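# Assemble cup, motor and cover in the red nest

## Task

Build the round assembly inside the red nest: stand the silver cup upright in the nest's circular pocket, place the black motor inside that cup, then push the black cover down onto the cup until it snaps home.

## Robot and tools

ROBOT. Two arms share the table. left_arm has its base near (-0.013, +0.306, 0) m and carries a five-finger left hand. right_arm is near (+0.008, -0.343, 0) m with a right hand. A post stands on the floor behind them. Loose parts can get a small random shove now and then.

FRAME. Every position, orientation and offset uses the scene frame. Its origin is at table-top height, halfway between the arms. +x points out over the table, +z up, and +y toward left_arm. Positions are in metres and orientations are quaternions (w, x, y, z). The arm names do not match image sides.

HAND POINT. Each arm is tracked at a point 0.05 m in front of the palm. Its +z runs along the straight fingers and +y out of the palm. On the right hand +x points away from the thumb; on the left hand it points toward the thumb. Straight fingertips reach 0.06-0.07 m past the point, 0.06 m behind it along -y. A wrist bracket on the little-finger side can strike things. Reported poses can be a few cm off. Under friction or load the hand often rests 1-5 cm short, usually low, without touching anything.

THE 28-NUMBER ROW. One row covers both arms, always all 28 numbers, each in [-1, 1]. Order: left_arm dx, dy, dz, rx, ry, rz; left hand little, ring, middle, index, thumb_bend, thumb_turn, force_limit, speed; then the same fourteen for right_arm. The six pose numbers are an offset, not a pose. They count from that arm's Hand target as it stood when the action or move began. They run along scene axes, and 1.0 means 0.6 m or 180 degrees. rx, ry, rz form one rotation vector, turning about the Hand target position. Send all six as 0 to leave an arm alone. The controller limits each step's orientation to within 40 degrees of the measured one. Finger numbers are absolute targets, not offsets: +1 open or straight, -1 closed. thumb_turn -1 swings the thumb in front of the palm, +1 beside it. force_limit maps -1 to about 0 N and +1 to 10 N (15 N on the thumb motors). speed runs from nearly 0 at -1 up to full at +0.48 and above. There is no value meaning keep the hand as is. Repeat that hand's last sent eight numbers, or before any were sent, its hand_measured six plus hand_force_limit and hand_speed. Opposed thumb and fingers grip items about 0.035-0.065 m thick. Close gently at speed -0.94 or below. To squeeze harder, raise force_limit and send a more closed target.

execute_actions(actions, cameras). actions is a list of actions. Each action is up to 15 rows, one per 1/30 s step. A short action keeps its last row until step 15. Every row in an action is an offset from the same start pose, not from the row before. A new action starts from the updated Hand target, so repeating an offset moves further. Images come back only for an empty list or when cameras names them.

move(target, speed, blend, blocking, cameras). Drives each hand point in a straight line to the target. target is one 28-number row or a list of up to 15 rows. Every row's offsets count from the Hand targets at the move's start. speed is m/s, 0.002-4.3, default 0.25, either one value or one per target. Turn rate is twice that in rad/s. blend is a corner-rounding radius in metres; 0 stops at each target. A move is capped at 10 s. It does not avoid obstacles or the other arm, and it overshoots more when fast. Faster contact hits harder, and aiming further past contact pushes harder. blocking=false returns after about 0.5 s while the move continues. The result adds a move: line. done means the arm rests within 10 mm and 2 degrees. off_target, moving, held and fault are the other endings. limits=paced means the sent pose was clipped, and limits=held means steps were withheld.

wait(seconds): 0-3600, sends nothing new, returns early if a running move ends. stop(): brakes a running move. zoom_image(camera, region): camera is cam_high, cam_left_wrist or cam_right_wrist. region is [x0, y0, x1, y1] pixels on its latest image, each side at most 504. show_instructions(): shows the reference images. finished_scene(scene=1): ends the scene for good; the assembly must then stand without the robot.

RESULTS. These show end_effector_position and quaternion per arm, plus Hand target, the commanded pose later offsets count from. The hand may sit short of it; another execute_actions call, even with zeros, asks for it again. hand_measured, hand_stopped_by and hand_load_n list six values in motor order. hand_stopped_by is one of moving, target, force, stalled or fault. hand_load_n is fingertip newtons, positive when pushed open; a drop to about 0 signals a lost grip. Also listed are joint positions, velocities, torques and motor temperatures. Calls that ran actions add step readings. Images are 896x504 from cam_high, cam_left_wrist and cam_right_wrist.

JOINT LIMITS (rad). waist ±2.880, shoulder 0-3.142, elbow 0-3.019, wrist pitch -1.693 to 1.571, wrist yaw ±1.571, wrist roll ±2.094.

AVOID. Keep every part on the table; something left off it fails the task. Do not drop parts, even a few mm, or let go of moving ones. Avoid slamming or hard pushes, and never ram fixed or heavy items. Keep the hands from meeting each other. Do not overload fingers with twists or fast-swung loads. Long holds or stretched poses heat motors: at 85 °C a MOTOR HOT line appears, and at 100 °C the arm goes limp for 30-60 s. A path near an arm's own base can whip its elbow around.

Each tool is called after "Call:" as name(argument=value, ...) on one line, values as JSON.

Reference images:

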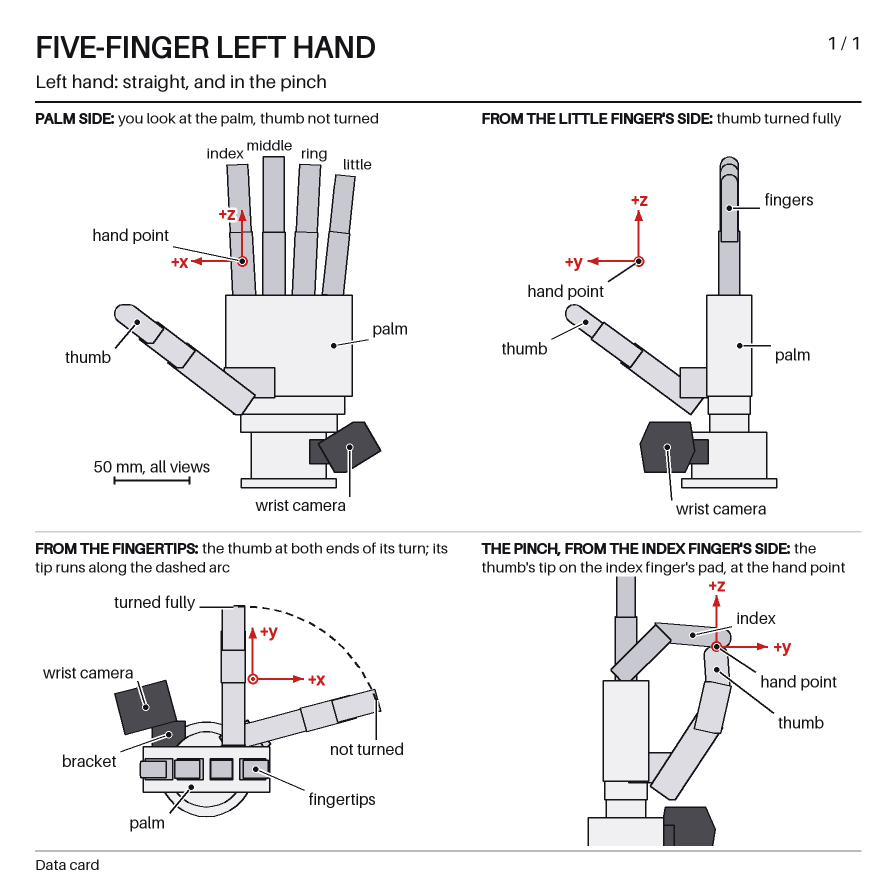

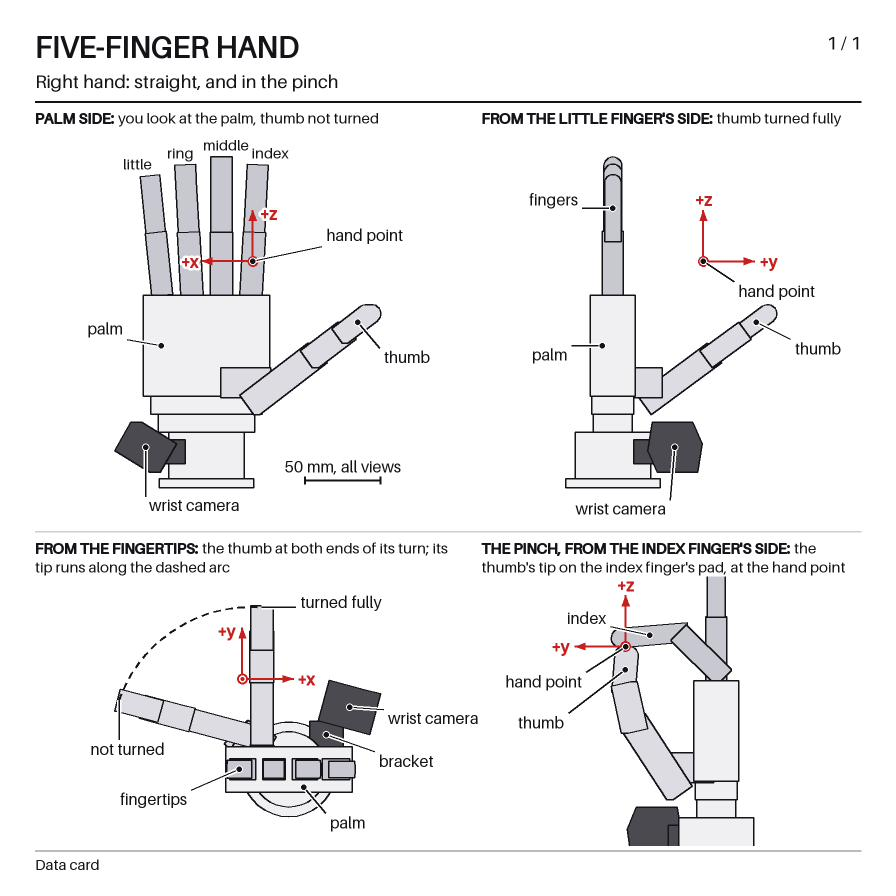

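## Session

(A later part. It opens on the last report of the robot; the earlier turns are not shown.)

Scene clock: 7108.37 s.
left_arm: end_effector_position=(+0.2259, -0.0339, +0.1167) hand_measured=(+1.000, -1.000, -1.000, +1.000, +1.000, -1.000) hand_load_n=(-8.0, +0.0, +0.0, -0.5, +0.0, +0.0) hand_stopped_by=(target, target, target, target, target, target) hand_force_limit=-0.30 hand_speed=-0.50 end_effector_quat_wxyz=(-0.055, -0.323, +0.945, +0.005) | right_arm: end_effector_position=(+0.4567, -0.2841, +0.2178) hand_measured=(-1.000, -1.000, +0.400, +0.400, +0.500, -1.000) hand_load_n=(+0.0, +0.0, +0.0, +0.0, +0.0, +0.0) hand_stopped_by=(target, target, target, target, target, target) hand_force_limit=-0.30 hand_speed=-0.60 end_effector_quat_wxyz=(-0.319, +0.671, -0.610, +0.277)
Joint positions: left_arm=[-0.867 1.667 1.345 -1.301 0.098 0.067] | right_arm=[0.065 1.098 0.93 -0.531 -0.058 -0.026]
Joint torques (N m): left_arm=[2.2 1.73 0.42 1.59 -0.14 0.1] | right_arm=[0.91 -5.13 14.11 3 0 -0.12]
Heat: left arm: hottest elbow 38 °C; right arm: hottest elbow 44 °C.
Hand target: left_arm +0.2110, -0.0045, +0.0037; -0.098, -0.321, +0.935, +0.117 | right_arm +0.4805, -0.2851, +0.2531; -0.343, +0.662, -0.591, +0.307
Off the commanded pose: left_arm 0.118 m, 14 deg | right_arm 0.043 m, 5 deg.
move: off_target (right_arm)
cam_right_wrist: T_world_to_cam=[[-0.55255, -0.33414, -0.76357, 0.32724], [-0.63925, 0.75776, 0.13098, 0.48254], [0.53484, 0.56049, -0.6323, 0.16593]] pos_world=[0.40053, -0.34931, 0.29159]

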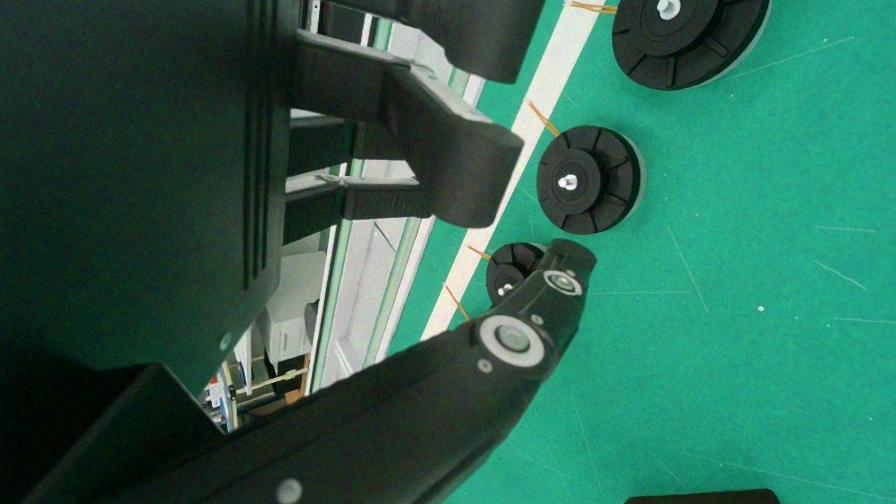

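Call:
move(target=[0,0,0,0,0,0,1,-1,-1,1,1,-1,-0.3,-0.5, -0.089,0.137,-0.16,0.2319,0.1007,0.1222,-1,-1,0.4,0.4,0.5,-1,-0.3,-0.6], speed=0.15, cameras=["cam_high","cam_right_wrist"])

Scene clock: 7266.17 s.
left_arm: end_effector_position=(+0.2259, -0.0339, +0.1167) hand_measured=(+1.000, -1.000, -1.000, +1.000, +1.000, -1.000) hand_load_n=(-8.0, +0.0, +0.0, +0.0, +0.0, +0.0) hand_stopped_by=(target, target, target, target, target, target) hand_force_limit=-0.30 hand_speed=-0.50 end_effector_quat_wxyz=(-0.055, -0.323, +0.945, +0.005) | right_arm: end_effector_position=(+0.4236, -0.2027, +0.1532) hand_measured=(-1.000, -1.000, +0.400, +0.400, +0.500, -1.000) hand_load_n=(+0.0, +0.0, +0.0, +0.0, +0.0, +0.0) hand_stopped_by=(target, target, target, target, target, target) hand_force_limit=-0.30 hand_speed=-0.60 end_effector_quat_wxyz=(-0.501, +0.639, -0.575, -0.099)
Joint positions: left_arm=[-0.867 1.667 1.345 -1.301 0.098 0.067] | right_arm=[-0.067 1.388 0.831 -0.341 -0.913 0.144]
Joint torques (N m): left_arm=[2.14 2.08 0.4 1.7 -0.15 0.1] | right_arm=[0.79 -7.59 7.51 2.52 -0.91 0.17]
Motor temperatures (°C): left_arm=[28 30 37 28 31 27] | right_arm=[30 30 51 30 28 29]
Heat: left arm: hottest elbow 37 °C; right arm: hottest elbow 51 °C.
Hand target: left_arm +0.2110, -0.0045, +0.0037; -0.098, -0.321, +0.935, +0.117 | right_arm +0.4271, -0.2029, +0.1571; -0.510, +0.635, -0.573, -0.096
Off the commanded pose: left_arm 0.118 m, 14 deg | right_arm 0.005 m, 1 deg.
move: done
cam_right_wrist: T_world_to_cam=[[-0.6876, 0.00264, -0.72608, 0.4065], [-0.71271, 0.18859, 0.67563, 0.24052], [0.13872, 0.98205, -0.1278, 0.27315]] pos_world=[0.41304, -0.31468, 0.16756]

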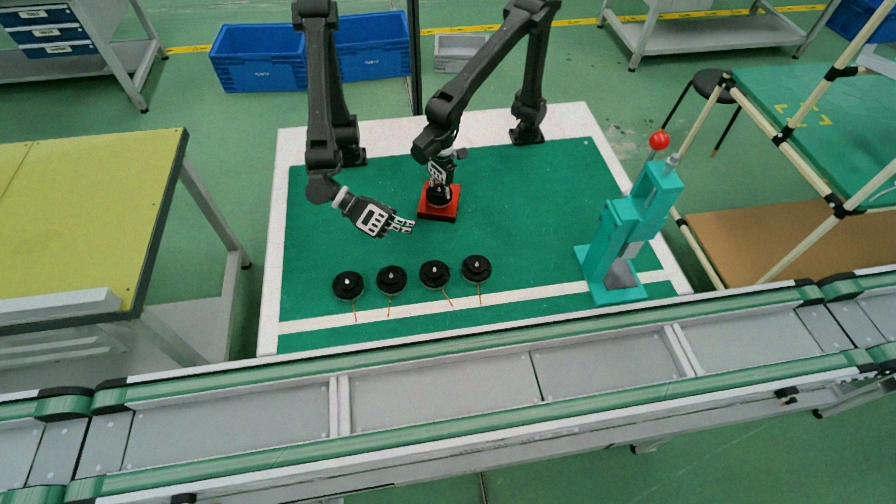

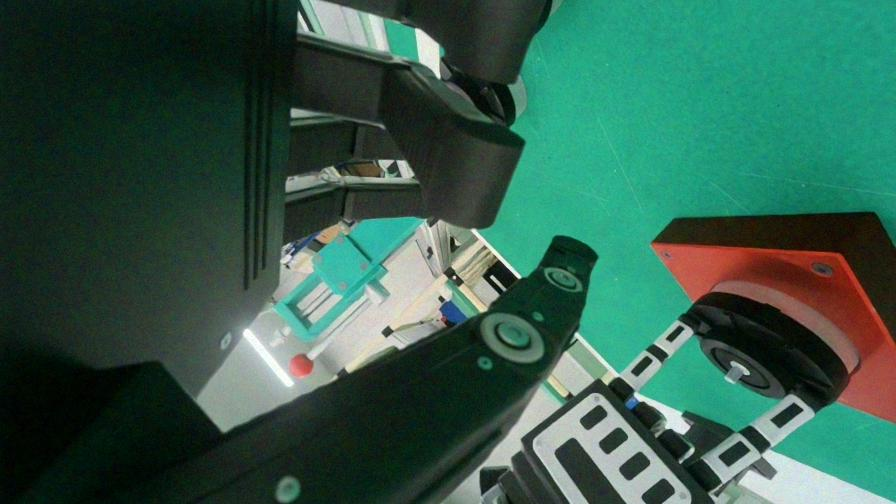

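Call:
zoom_image(camera="cam_right_wrist", region=[680, 260, 870, 430])

Call:
zoom_image(camera="cam_right_wrist", region=[740, 270, 830, 350])

Scaled by 2.653 from the camera's image (finer frame: 1280x720).

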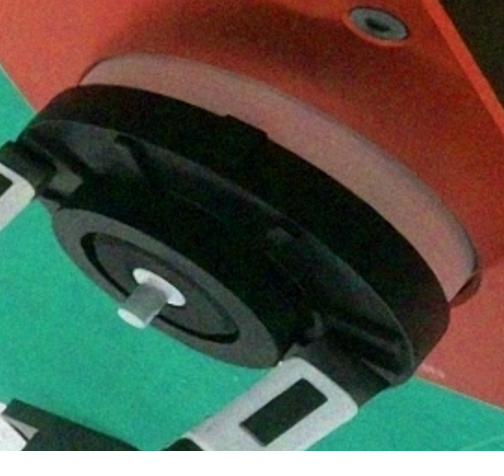

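Scaled by 5.600 from the camera's image (finer frame: 1280x720).

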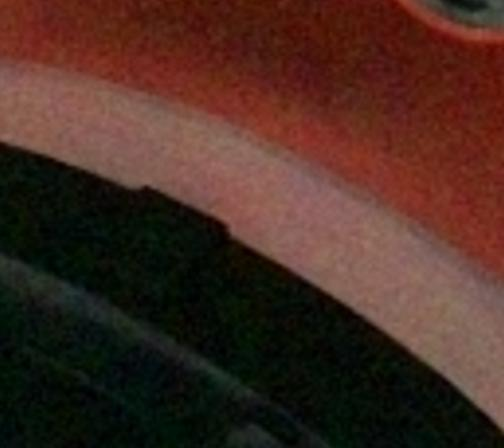

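Call:
zoom_image(camera="cam_right_wrist", region=[430, 50, 530, 130])

Scaled by 5.040 from the camera's image (finer frame: 1280x720).

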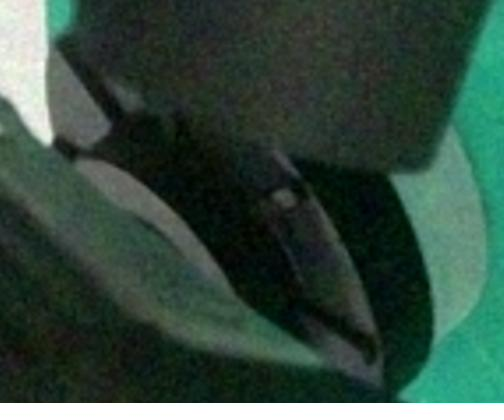

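Call:
move(target=[-0.008,0.0105,-0.0417,0.015,0.0118,0,1,-1,-1,1,1,-1,-0.3,-0.5,0,0,0,0,0,0,-1,-1,0.4,0.4,0.5,-1,-0.3,-0.6], speed=0.04, cameras=["cam_high","cam_right_wrist"])

Scene clock: 7351.33 s.
left_arm: end_effector_position=(+0.2257, -0.0337, +0.1162) hand_measured=(+1.000, -1.000, -1.000, +1.000, +1.000, -1.000) hand_load_n=(-8.0, +0.0, +0.0, +0.0, +0.0, +0.0) hand_stopped_by=(target, target, target, target, target, target) hand_force_limit=-0.30 hand_speed=-0.50 end_effector_quat_wxyz=(-0.056, -0.323, +0.945, +0.007) | right_arm: end_effector_position=(+0.4236, -0.2027, +0.1532) hand_measured=(-1.000, -1.000, +0.400, +0.400, +0.500, -1.000) hand_load_n=(+0.0, +0.0, +0.0, +0.0, +0.0, -0.5) hand_stopped_by=(target, target, target, target, target, target) hand_force_limit=-0.30 hand_speed=-0.60 end_effector_quat_wxyz=(-0.501, +0.639, -0.575, -0.099)
Joint positions: left_arm=[-0.867 1.67 1.346 -1.304 0.098 0.067] | right_arm=[-0.067 1.388 0.831 -0.341 -0.913 0.144]
Joint torques (N m): left_arm=[1.9 4.48 -0.65 1.61 -0.24 0.08] | right_arm=[0.79 -7.53 7.5 2.51 -0.9 0.16]
Motor temperatures (°C): left_arm=[28 30 36 28 31 27] | right_arm=[30 30 45 30 29 29]
Heat: left arm: hottest elbow 36 °C; right arm: hottest elbow 45 °C.
Hand target: left_arm +0.2062, +0.0018, -0.0213; -0.107, -0.321, +0.930, +0.145 | right_arm +0.4271, -0.2029, +0.1571; -0.510, +0.635, -0.573, -0.096
Off the commanded pose: left_arm 0.143 m, 17 deg | right_arm 0.005 m, 1 deg.
move: off_target (left_arm)
cam_right_wrist: T_world_to_cam=[[-0.6876, 0.00264, -0.72608, 0.4065], [-0.71271, 0.18859, 0.67563, 0.24052], [0.13872, 0.98205, -0.1278, 0.27315]] pos_world=[0.41304, -0.31468, 0.16756]

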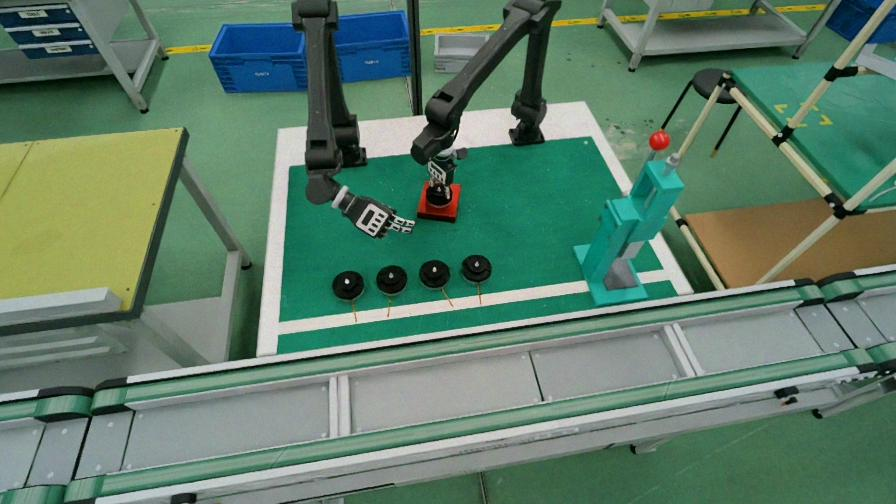

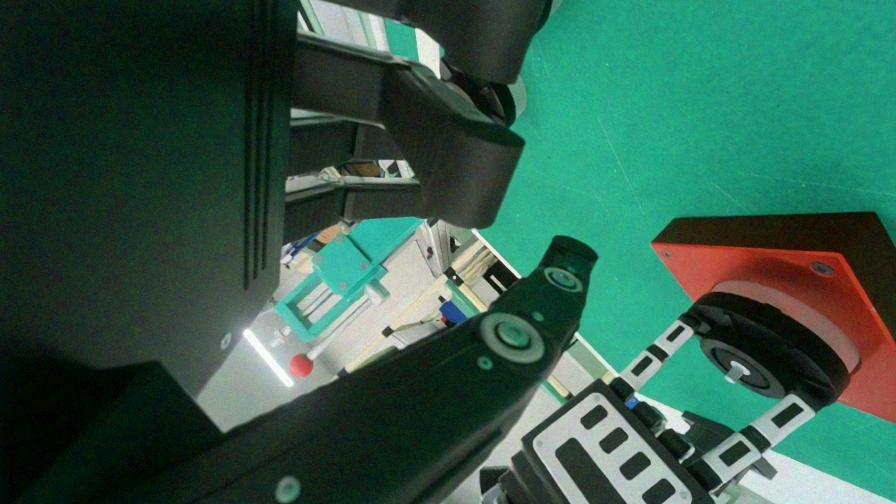

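Call:
zoom_image(camera="cam_right_wrist", region=[680, 260, 880, 430])

Call:
move(target=[-0.008,0.0105,-0.0417,0.015,0.0118,0,1,-1,-1,1,1,-1,-0.3,-0.5,0,0,0,0,0,0,-1,-1,0.4,0.4,0.5,-1,-0.3,-0.6], speed=0.04, cameras=["cam_right_wrist"])

Call:
zoom_image(camera="cam_right_wrist", region=[680, 260, 880, 430])

Scaled by 2.520 from the camera's image (finer frame: 1280x720).

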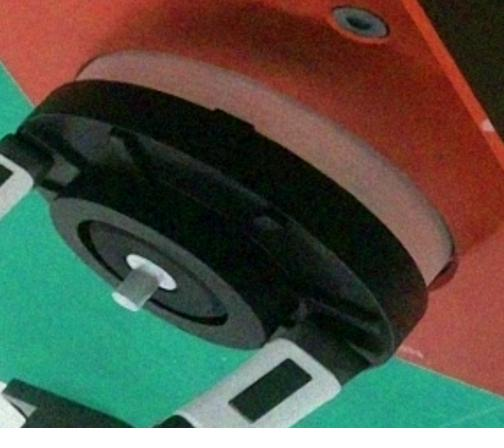

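Scene clock: 7363.93 s.
left_arm: end_effector_position=(+0.2263, -0.0340, +0.1153) hand_measured=(+1.000, -1.000, -1.000, +1.000, +1.000, -1.000) hand_load_n=(-8.5, +0.0, +0.0, -0.5, +0.0, +0.0) hand_stopped_by=(target, target, target, target, target, target) hand_force_limit=-0.30 hand_speed=-0.50 end_effector_quat_wxyz=(-0.058, -0.324, +0.944, +0.013) | right_arm: end_effector_position=(+0.4236, -0.2027, +0.1532) hand_measured=(-1.000, -1.000, +0.400, +0.400, +0.500, -1.000) hand_load_n=(+0.0, +0.0, +0.0, +0.0, +0.0, +0.0) hand_stopped_by=(target, target, target, target, target, target) hand_force_limit=-0.30 hand_speed=-0.60 end_effector_quat_wxyz=(-0.501, +0.639, -0.575, -0.099)
Joint positions: left_arm=[-0.867 1.68 1.356 -1.314 0.097 0.067] | right_arm=[-0.067 1.388 0.831 -0.341 -0.913 0.144]
Joint torques (N m): left_arm=[2.02 6.53 -2.18 1.8 -0.36 0.07] | right_arm=[0.73 -7.53 7.5 2.52 -0.9 0.16]
Heat: left arm: hottest elbow 36 °C; right arm: hottest elbow 45 °C.
Hand target: left_arm +0.2014, +0.0081, -0.0463; -0.117, -0.321, +0.924, +0.173 | right_arm +0.4271, -0.2029, +0.1571; -0.510, +0.635, -0.573, -0.096
Off the commanded pose: left_arm 0.169 m, 20 deg | right_arm 0.005 m, 1 deg.
move: off_target (left_arm)
cam_right_wrist: T_world_to_cam=[[-0.6876, 0.00264, -0.72608, 0.4065], [-0.71271, 0.18859, 0.67563, 0.24052], [0.13872, 0.98205, -0.1278, 0.27315]] pos_world=[0.41304, -0.31468, 0.16756]

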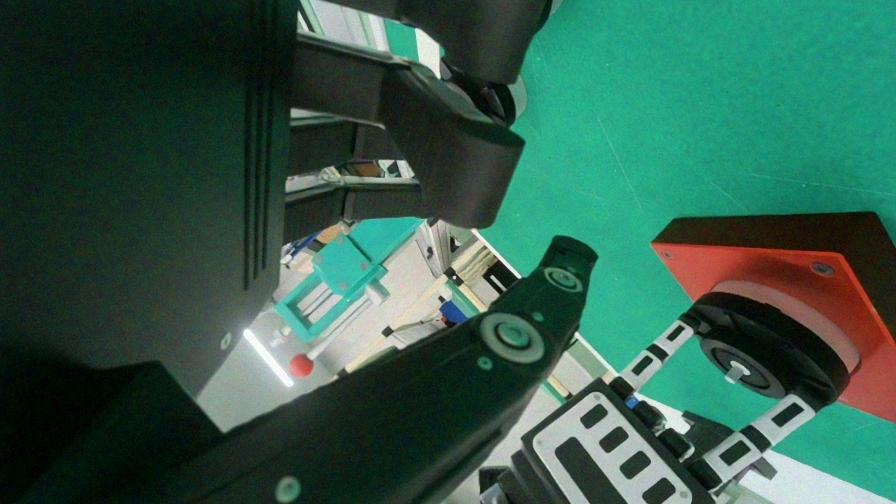

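Scaled by 2.520 from the camera's image (finer frame: 1280x720).

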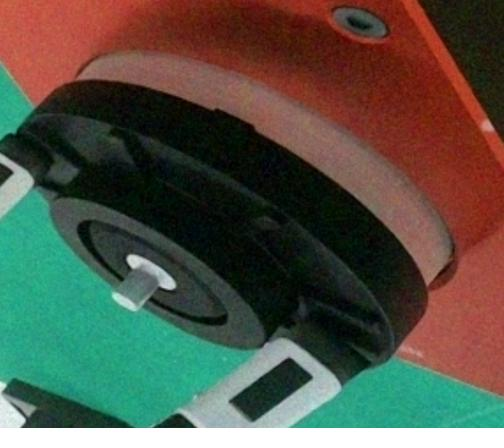

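Call:
zoom_image(camera="cam_right_wrist", region=[750, 280, 860, 380])

Call:
zoom_image(camera="cam_right_wrist", region=[685, 270, 775, 340])

Scaled by 4.582 from the camera's image (finer frame: 1280x720).

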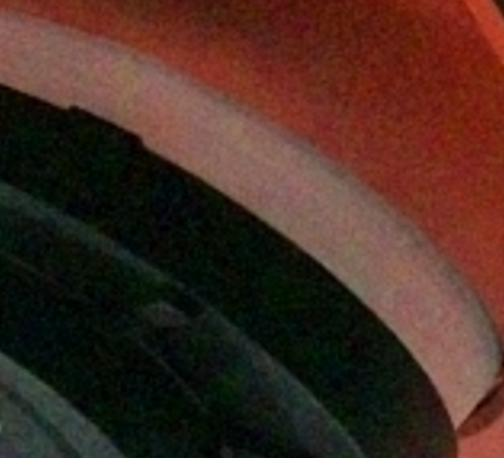

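Scaled by 5.600 from the camera's image (finer frame: 1280x720).

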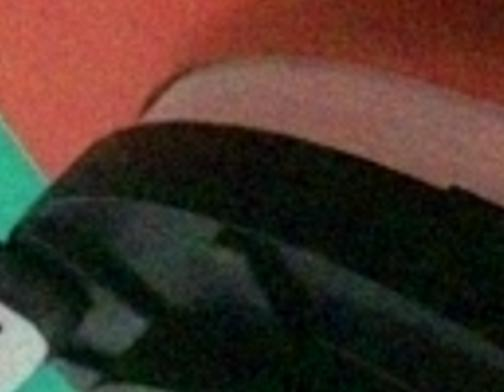

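Call:
zoom_image(camera="cam_right_wrist", region=[830, 320, 896, 400])

Scaled by 6.300 from the camera's image (finer frame: 1280x720).

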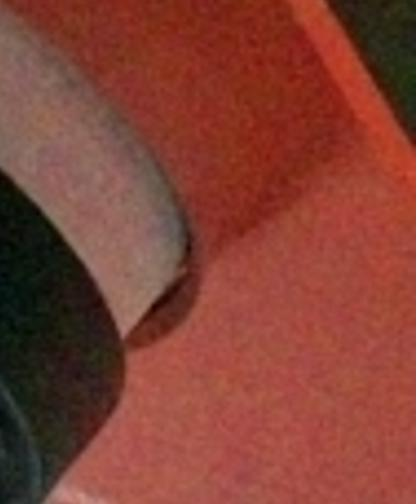

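Call:
zoom_image(camera="cam_high", region=[400, 160, 480, 230])

Call:
zoom_image(camera="cam_high", region=[325, 240, 500, 325])

This scene's latest camera images include none from cam_high. They are from: cam_right_wrist. cam_high's image comes with the result of a call that names it in "cameras".

This scene's latest camera images include none from cam_high. They are from: cam_right_wrist. cam_high's image comes with the result of a call that names it in "cameras".

Call:
move(target=[[0.048,-0.063,0.25,-0.09,-0.0708,0,1,-1,-1,1,1,-1,-0.3,-0.5,0,0,0,0,0,0,-1,-1,0.4,0.4,0.5,-1,-0.3,-0.6],[0.051,-0.071,0.335,-0.09,-0.0708,0,1,-1,-1,1,1,-1,-0.3,-0.5,0,0,0,0,0,0,-1,-1,0.4,0.4,0.5,-1,-0.3,-0.6],[0.051,-0.071,0.5,-0.09,-0.0708,0,1,-1,-1,1,1,-1,-0.3,-0.5,0,0,0,0,0,0,-1,-1,0.4,0.4,0.5,-1,-0.3,-0.6]], speed=0.06, blend=0.01, cameras=["cam_high","cam_right_wrist","cam_left_wrist"])

Call:
zoom_image(camera="cam_high", region=[400, 160, 480, 230])

Call:
zoom_image(camera="cam_high", region=[325, 240, 500, 325])

Call:
zoom_image(camera="cam_right_wrist", region=[680, 260, 880, 430])

Scene clock: 7441.33 s.
left_arm: end_effector_position=(+0.2241, -0.0312, +0.2319) hand_measured=(+1.000, -1.000, -1.000, +1.000, +1.000, -1.000) hand_load_n=(+0.0, +0.0, +0.0, +0.0, +0.0, +0.0) hand_stopped_by=(target, target, target, target, target, target) hand_force_limit=-0.30 hand_speed=-0.50 end_effector_quat_wxyz=(-0.065, -0.320, +0.945, +0.027) | right_arm: end_effector_position=(+0.4236, -0.2027, +0.1532) hand_measured=(-1.000, -1.000, +0.400, +0.400, +0.500, -1.000) hand_load_n=(+0.0, +0.0, +0.0, +0.0, +0.0, +0.0) hand_stopped_by=(target, target, target, target, target, target) hand_force_limit=-0.30 hand_speed=-0.60 end_effector_quat_wxyz=(-0.501, +0.639, -0.575, -0.099)
Joint positions: left_arm=[-0.867 1.64 1.609 -1.64 0.098 0.074] | right_arm=[-0.067 1.388 0.831 -0.341 -0.913 0.144]
Joint torques (N m): left_arm=[1.67 -10.58 10.58 0.06 0.08 0.05] | right_arm=[0.73 -7.53 7.5 2.5 -0.91 0.16]
Heat: left arm: hottest elbow 37 °C; right arm: hottest elbow 43 °C.
Hand target: left_arm +0.2320, -0.0345, +0.2537; -0.058, -0.318, +0.946, +0.005 | right_arm +0.4271, -0.2029, +0.1571; -0.510, +0.635, -0.573, -0.096
Off the commanded pose: left_arm 0.023 m, 3 deg | right_arm 0.005 m, 1 deg.
move: off_target (left_arm)
cam_left_wrist: T_world_to_cam=[[0.33885, -0.93575, -0.09771, -0.07766], [-0.72854, -0.32669, 0.60208, 0.01575], [-0.59532, -0.13283, -0.79244, 0.4295]] pos_world=[0.29347, -0.01047, 0.32328]
cam_right_wrist: T_world_to_cam=[[-0.6876, 0.00264, -0.72608, 0.4065], [-0.71271, 0.18859, 0.67563, 0.24052], [0.13872, 0.98205, -0.1278, 0.27315]] pos_world=[0.41304, -0.31468, 0.16756]

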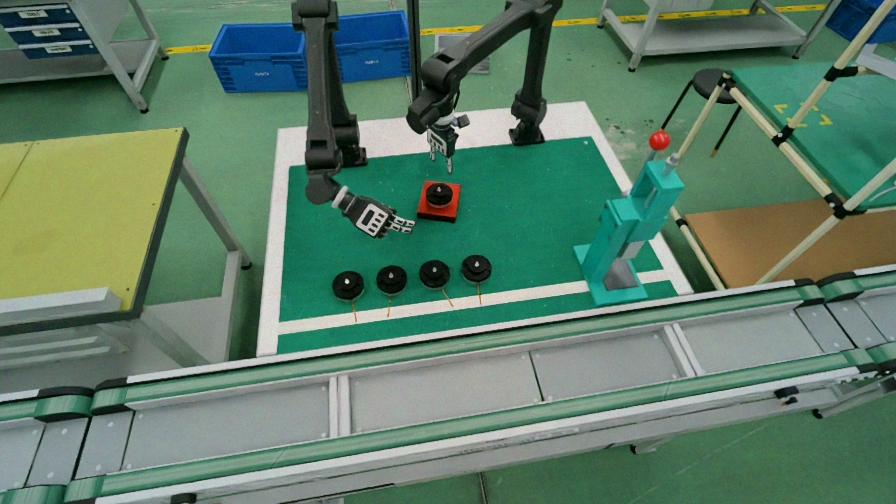

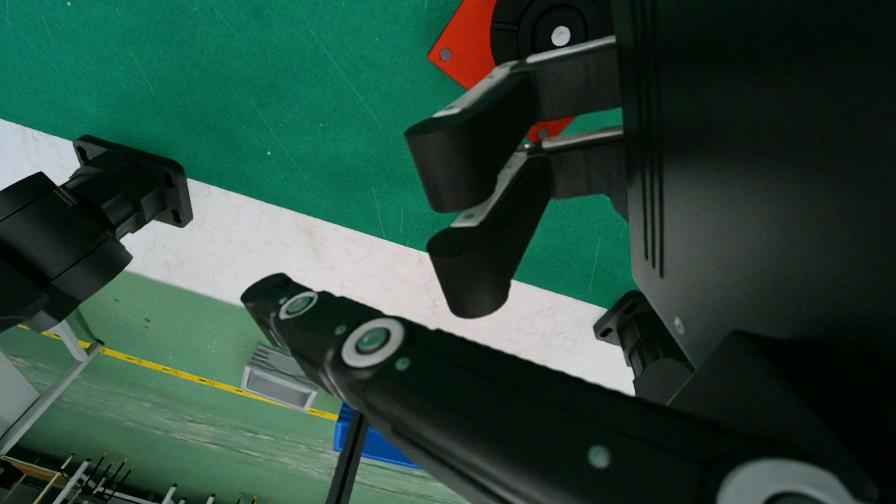

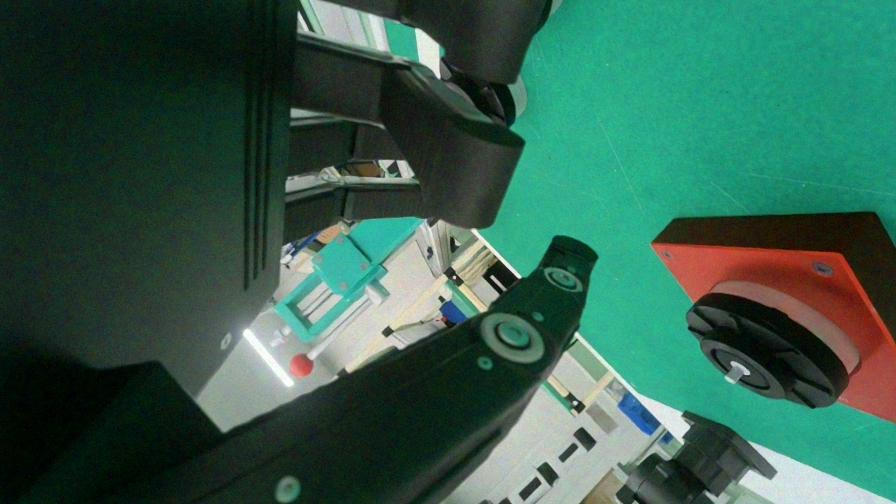

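Scaled by 6.300 from the camera's image (finer frame: 1280x720).

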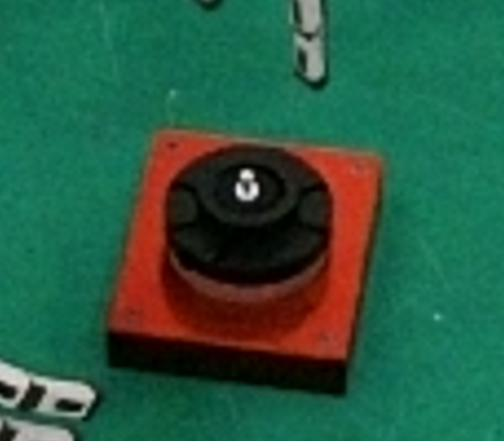

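Scaled by 2.880 from the camera's image (finer frame: 1280x720).

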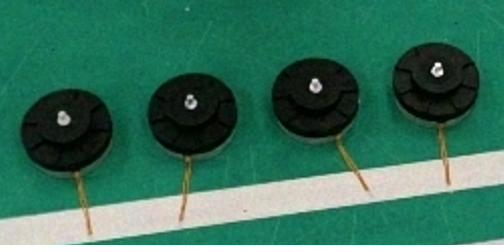

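Scaled by 2.520 from the camera's image (finer frame: 1280x720).

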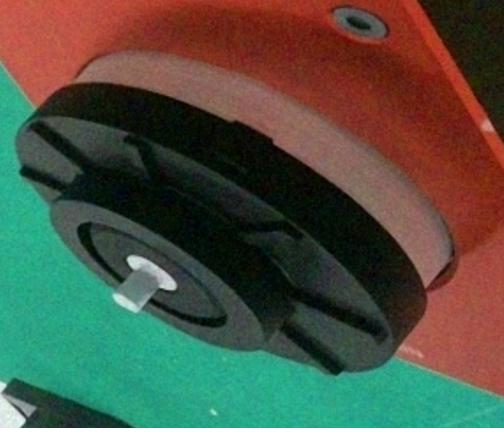

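Call:
zoom_image(camera="cam_right_wrist", region=[755, 295, 805, 335])

Call:
zoom_image(camera="cam_high", region=[455, 245, 505, 310])

Scaled by 10.080 from the camera's image (finer frame: 1280x720).

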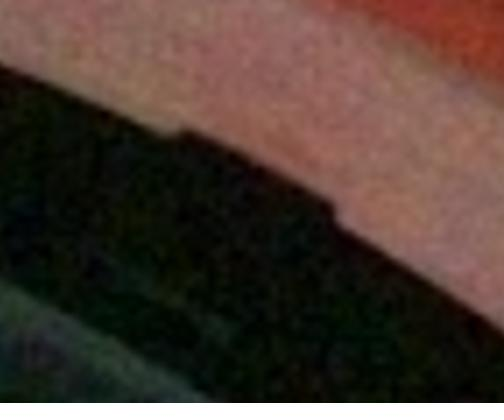

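Scaled by 7.754 from the camera's image (finer frame: 1280x720).

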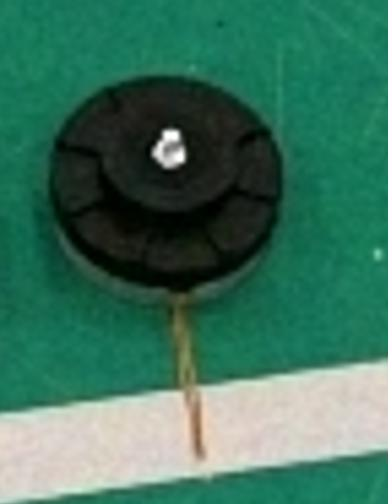

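Call:
zoom_image(camera="cam_right_wrist", region=[760, 290, 840, 360])

Scaled by 6.300 from the camera's image (finer frame: 1280x720).

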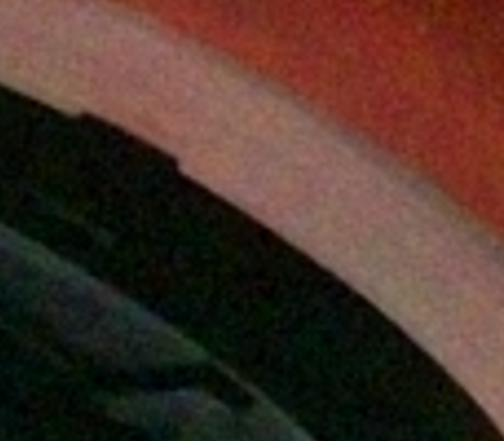

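Call:
move(target=[0,0,0,0,0,0,1,-1,-1,1,1,-1,-0.3,-0.5,-0.0328,-0.187,0.157,0,0,0,-1,-1,0.4,0.4,0.5,-1,-0.3,-0.6], speed=0.2)

Call:
move(target=[0.0625,-0.067,0.12,-0.1957,-0.1987,0.031,1,-1,-1,1,1,-1,-0.3,-0.5,0,0,0,0,0,0,-1,-1,0.4,0.4,0.5,-1,-0.3,-0.6], speed=0.15, cameras=["cam_left_wrist"])

Call:
zoom_image(camera="cam_left_wrist", region=[200, 110, 360, 270])

Scene clock: 7585.17 s.
left_arm: end_effector_position=(+0.2241, -0.0312, +0.2319) hand_measured=(+1.000, -1.000, -1.000, +1.000, +1.000, -1.000) hand_load_n=(+0.0, +0.0, +0.0, +0.0, +0.0, +0.0) hand_stopped_by=(target, target, target, target, target, target) hand_force_limit=-0.30 hand_speed=-0.50 end_effector_quat_wxyz=(-0.065, -0.320, +0.945, +0.027) | right_arm: end_effector_position=(+0.3944, -0.3123, +0.2322) hand_measured=(-1.000, -1.000, +0.400, +0.400, +0.500, -1.000) hand_load_n=(+0.0, +0.0, +0.0, +0.0, +0.0, -0.5) hand_stopped_by=(target, target, target, target, target, target) hand_force_limit=-0.30 hand_speed=-0.60 end_effector_quat_wxyz=(-0.500, +0.625, -0.588, -0.112)
Joint positions: left_arm=[-0.867 1.64 1.609 -1.64 0.098 0.074] | right_arm=[-0.365 1.347 1.047 -1.005 -1.057 -0.293]
Joint torques (N m): left_arm=[1.79 -10.99 10.66 0.09 0.1 0.04] | right_arm=[2.26 -7.24 12.63 0.35 -1.09 -0.09]
Motor temperatures (°C): left_arm=[28 32 47 28 31 27] | right_arm=[30 30 42 30 30 29]
Heat: left arm: hottest elbow 47 °C; right arm: hottest elbow 42 °C.
Hand target: left_arm +0.2320, -0.0345, +0.2537; -0.058, -0.318, +0.946, +0.005 | right_arm +0.4074, -0.3151, +0.2513; -0.510, +0.635, -0.573, -0.096
Off the commanded pose: left_arm 0.023 m, 3 deg | right_arm 0.023 m, 3 deg.
move: off_target (right_arm)

Scene clock: 7588.83 s.
left_arm: end_effector_position=(+0.2692, -0.0695, +0.3167) hand_measured=(+1.000, -1.000, -1.000, +1.000, +1.000, -1.000) hand_load_n=(+0.0, +0.0, +0.0, +0.0, +0.0, +0.0) hand_stopped_by=(target, target, target, target, target, target) hand_force_limit=-0.30 hand_speed=-0.50 end_effector_quat_wxyz=(+0.134, -0.313, +0.869, -0.360) | right_arm: end_effector_position=(+0.3944, -0.3123, +0.2322) hand_measured=(-1.000, -1.000, +0.400, +0.400, +0.500, -1.000) hand_load_n=(+0.0, +0.0, +0.0, +0.0, +0.0, +0.0) hand_stopped_by=(target, target, target, target, target, target) hand_force_limit=-0.30 hand_speed=-0.60 end_effector_quat_wxyz=(-0.500, +0.625, -0.588, -0.112)
Joint positions: left_arm=[-0.879 1.183 1.3 -0.9 0.006 0.016] | right_arm=[-0.365 1.347 1.047 -1.005 -1.057 -0.293]
Joint torques (N m): left_arm=[0.15 -5.95 8.44 2.78 -0.09 -0.28] | right_arm=[1.55 -7.12 12.63 0.35 -1.09 -0.09]
Heat: left arm: hottest elbow 47 °C; right arm: hottest elbow 42 °C.
Hand target: left_arm +0.2695, -0.0747, +0.3257; +0.138, -0.317, +0.860, -0.376 | right_arm +0.4074, -0.3151, +0.2513; -0.510, +0.635, -0.573, -0.096
Off the commanded pose: left_arm 0.010 m, 2 deg | right_arm 0.023 m, 3 deg.
move: done
cam_left_wrist: T_world_to_cam=[[0.22147, -0.73009, 0.64646, -0.31025], [-0.97429, -0.13757, 0.17842, 0.19849], [-0.04133, -0.66936, -0.74179, 0.31601]] pos_world=[0.27516, 0.01232, 0.39957]

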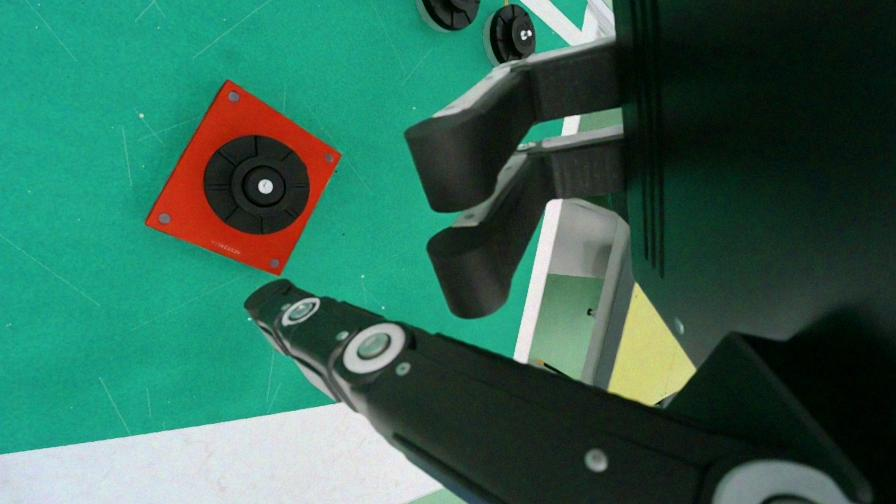

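Scaled by 3.150 from the camera's image (finer frame: 1280x720).

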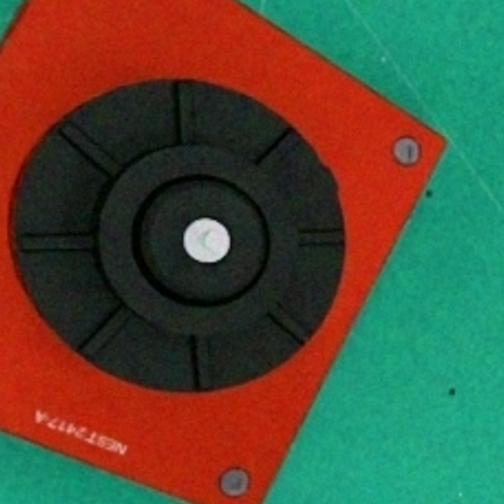

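Call:
zoom_image(camera="cam_left_wrist", region=[475, 0, 545, 70])

Call:
zoom_image(camera="cam_left_wrist", region=[270, 130, 340, 200])

Scaled by 7.200 from the camera's image (finer frame: 1280x720).

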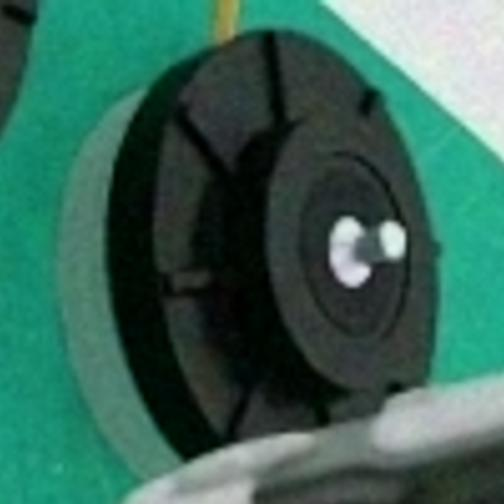

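Scaled by 7.200 from the camera's image (finer frame: 1280x720).

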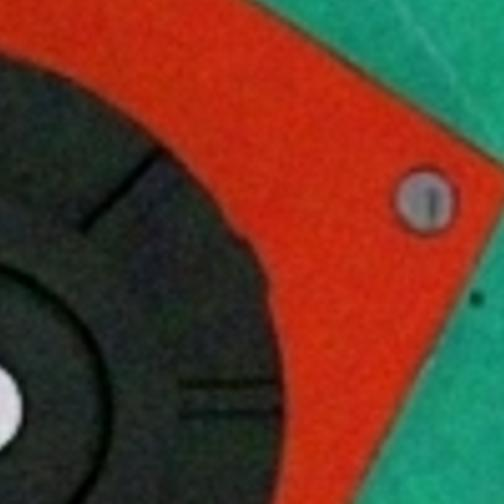

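Call:
move(target=[-0.0625,0.067,-0.12,0.1957,0.1987,-0.031,1,-1,-1,1,1,-1,-0.3,-0.5,0,0,0,0,0,0,-1,-1,0.4,0.4,0.5,-1,-0.3,-0.6], speed=0.15)

Call:
move(target=[0,0,0,0,0,0,1,-1,-1,1,1,-1,-0.3,-0.5,-0.0282,0.25,-0.08,-0.136,-0.0756,0,-1,-1,0.4,0.4,0.5,-1,-0.3,-0.6], speed=0.12, cameras=["cam_right_wrist"])

Call:
zoom_image(camera="cam_right_wrist", region=[620, 300, 790, 450])

Scene clock: 7697.30 s.
left_arm: end_effector_position=(+0.2209, -0.0304, +0.2381) hand_measured=(+1.000, -1.000, -1.000, +1.000, +1.000, -1.000) hand_load_n=(+0.0, +0.0, -0.5, +0.0, +0.0, +0.0) hand_stopped_by=(target, target, target, target, target, target) hand_force_limit=-0.30 hand_speed=-0.50 end_effector_quat_wxyz=(-0.061, -0.320, +0.945, +0.021) | right_arm: end_effector_position=(+0.3944, -0.3123, +0.2322) hand_measured=(-1.000, -1.000, +0.400, +0.400, +0.500, -1.000) hand_load_n=(+0.0, +0.0, +0.0, +0.0, +0.0, -0.5) hand_stopped_by=(target, target, target, target, target, target) hand_force_limit=-0.30 hand_speed=-0.60 end_effector_quat_wxyz=(-0.500, +0.625, -0.588, -0.112)
Joint positions: left_arm=[-0.872 1.624 1.607 -1.641 0.097 0.07] | right_arm=[-0.365 1.347 1.047 -1.005 -1.057 -0.293]
Joint torques (N m): left_arm=[2.2 -9.52 10.78 0.12 0.16 0.1] | right_arm=[1.55 -7.24 12.64 0.35 -1.09 -0.09]
Heat: left arm: hottest elbow 44 °C; right arm: hottest elbow 45 °C.
Hand target: left_arm +0.2320, -0.0345, +0.2537; -0.058, -0.318, +0.946, +0.005 | right_arm +0.4074, -0.3151, +0.2513; -0.510, +0.635, -0.573, -0.096
Off the commanded pose: left_arm 0.020 m, 2 deg | right_arm 0.023 m, 3 deg.
move: off_target (left_arm)

Scene clock: 7700.80 s.
left_arm: end_effector_position=(+0.2209, -0.0304, +0.2381) hand_measured=(+1.000, -1.000, -1.000, +1.000, +1.000, -1.000) hand_load_n=(+0.0, +0.0, +0.0, +0.0, +0.0, +0.0) hand_stopped_by=(target, target, target, target, target, target) hand_force_limit=-0.30 hand_speed=-0.50 end_effector_quat_wxyz=(-0.061, -0.320, +0.945, +0.021) | right_arm: end_effector_position=(+0.3871, -0.1688, +0.1944) hand_measured=(-1.000, -1.000, +0.400, +0.400, +0.500, -1.000) hand_load_n=(+0.0, +0.0, +0.0, +0.0, +0.0, +0.0) hand_stopped_by=(target, target, target, target, target, target) hand_force_limit=-0.30 hand_speed=-0.60 end_effector_quat_wxyz=(-0.413, +0.742, -0.520, +0.094)
Joint positions: left_arm=[-0.872 1.624 1.607 -1.641 0.097 0.07] | right_arm=[0.192 1.088 0.84 -0.533 -0.425 0.002]
Joint torques (N m): left_arm=[2.32 -9.58 10.76 0.03 0.15 0.12] | right_arm=[1.55 -5.95 8.58 2.91 -0.24 0.13]
Heat: left arm: hottest elbow 44 °C; right arm: hottest elbow 45 °C.
Hand target: left_arm +0.2320, -0.0345, +0.2537; -0.058, -0.318, +0.946, +0.005 | right_arm +0.3905, -0.1651, +0.2033; -0.428, +0.735, -0.516, +0.103
Off the commanded pose: left_arm 0.020 m, 2 deg | right_arm 0.010 m, 2 deg.
move: done
cam_right_wrist: T_world_to_cam=[[-0.51408, -0.33664, -0.78892, 0.29906], [-0.83488, 0.40732, 0.37022, 0.32378], [0.19671, 0.84898, -0.49045, 0.27582]] pos_world=[0.3698, -0.26537, 0.25134]

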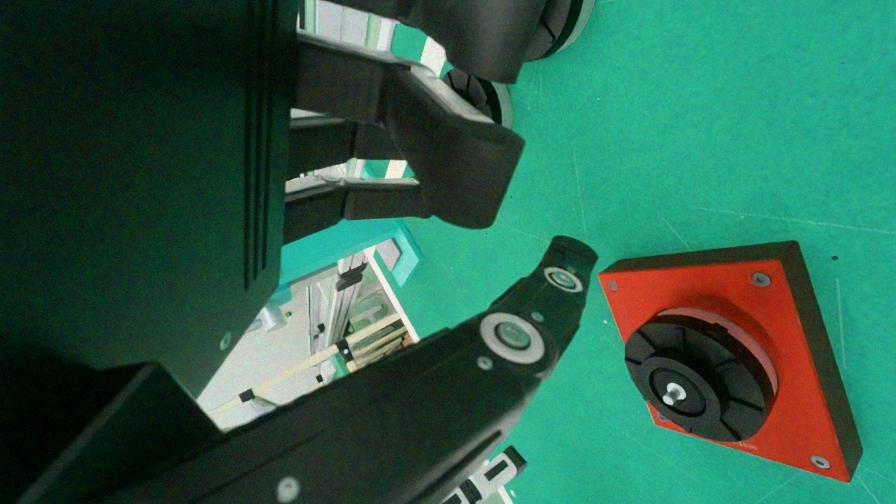

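Scaled by 2.965 from the camera's image (finer frame: 1280x720).

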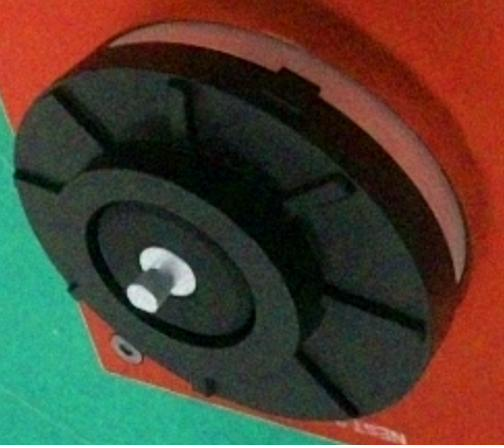

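Call:
zoom_image(camera="cam_right_wrist", region=[695, 310, 745, 350])

Call:
zoom_image(camera="cam_right_wrist", region=[640, 350, 720, 425])

Call:
zoom_image(camera="cam_right_wrist", region=[500, 0, 610, 70])

Scaled by 10.080 from the camera's image (finer frame: 1280x720).

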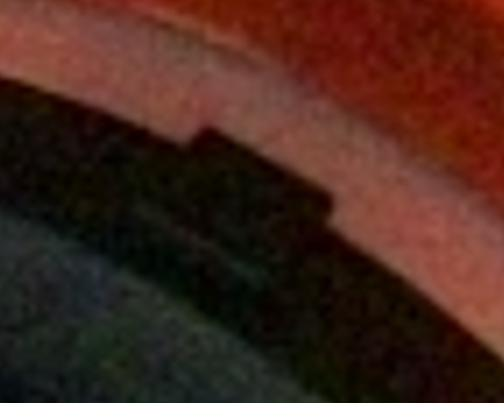

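Scaled by 6.300 from the camera's image (finer frame: 1280x720).

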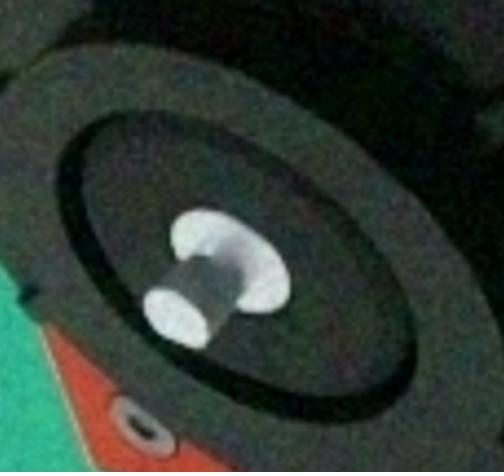

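Scaled by 4.582 from the camera's image (finer frame: 1280x720).

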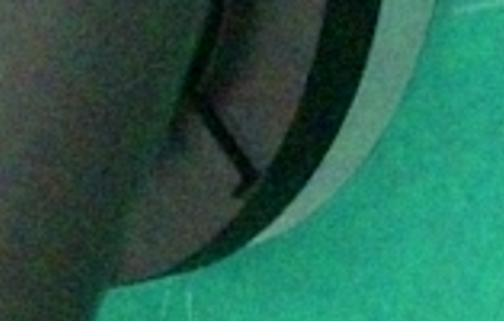

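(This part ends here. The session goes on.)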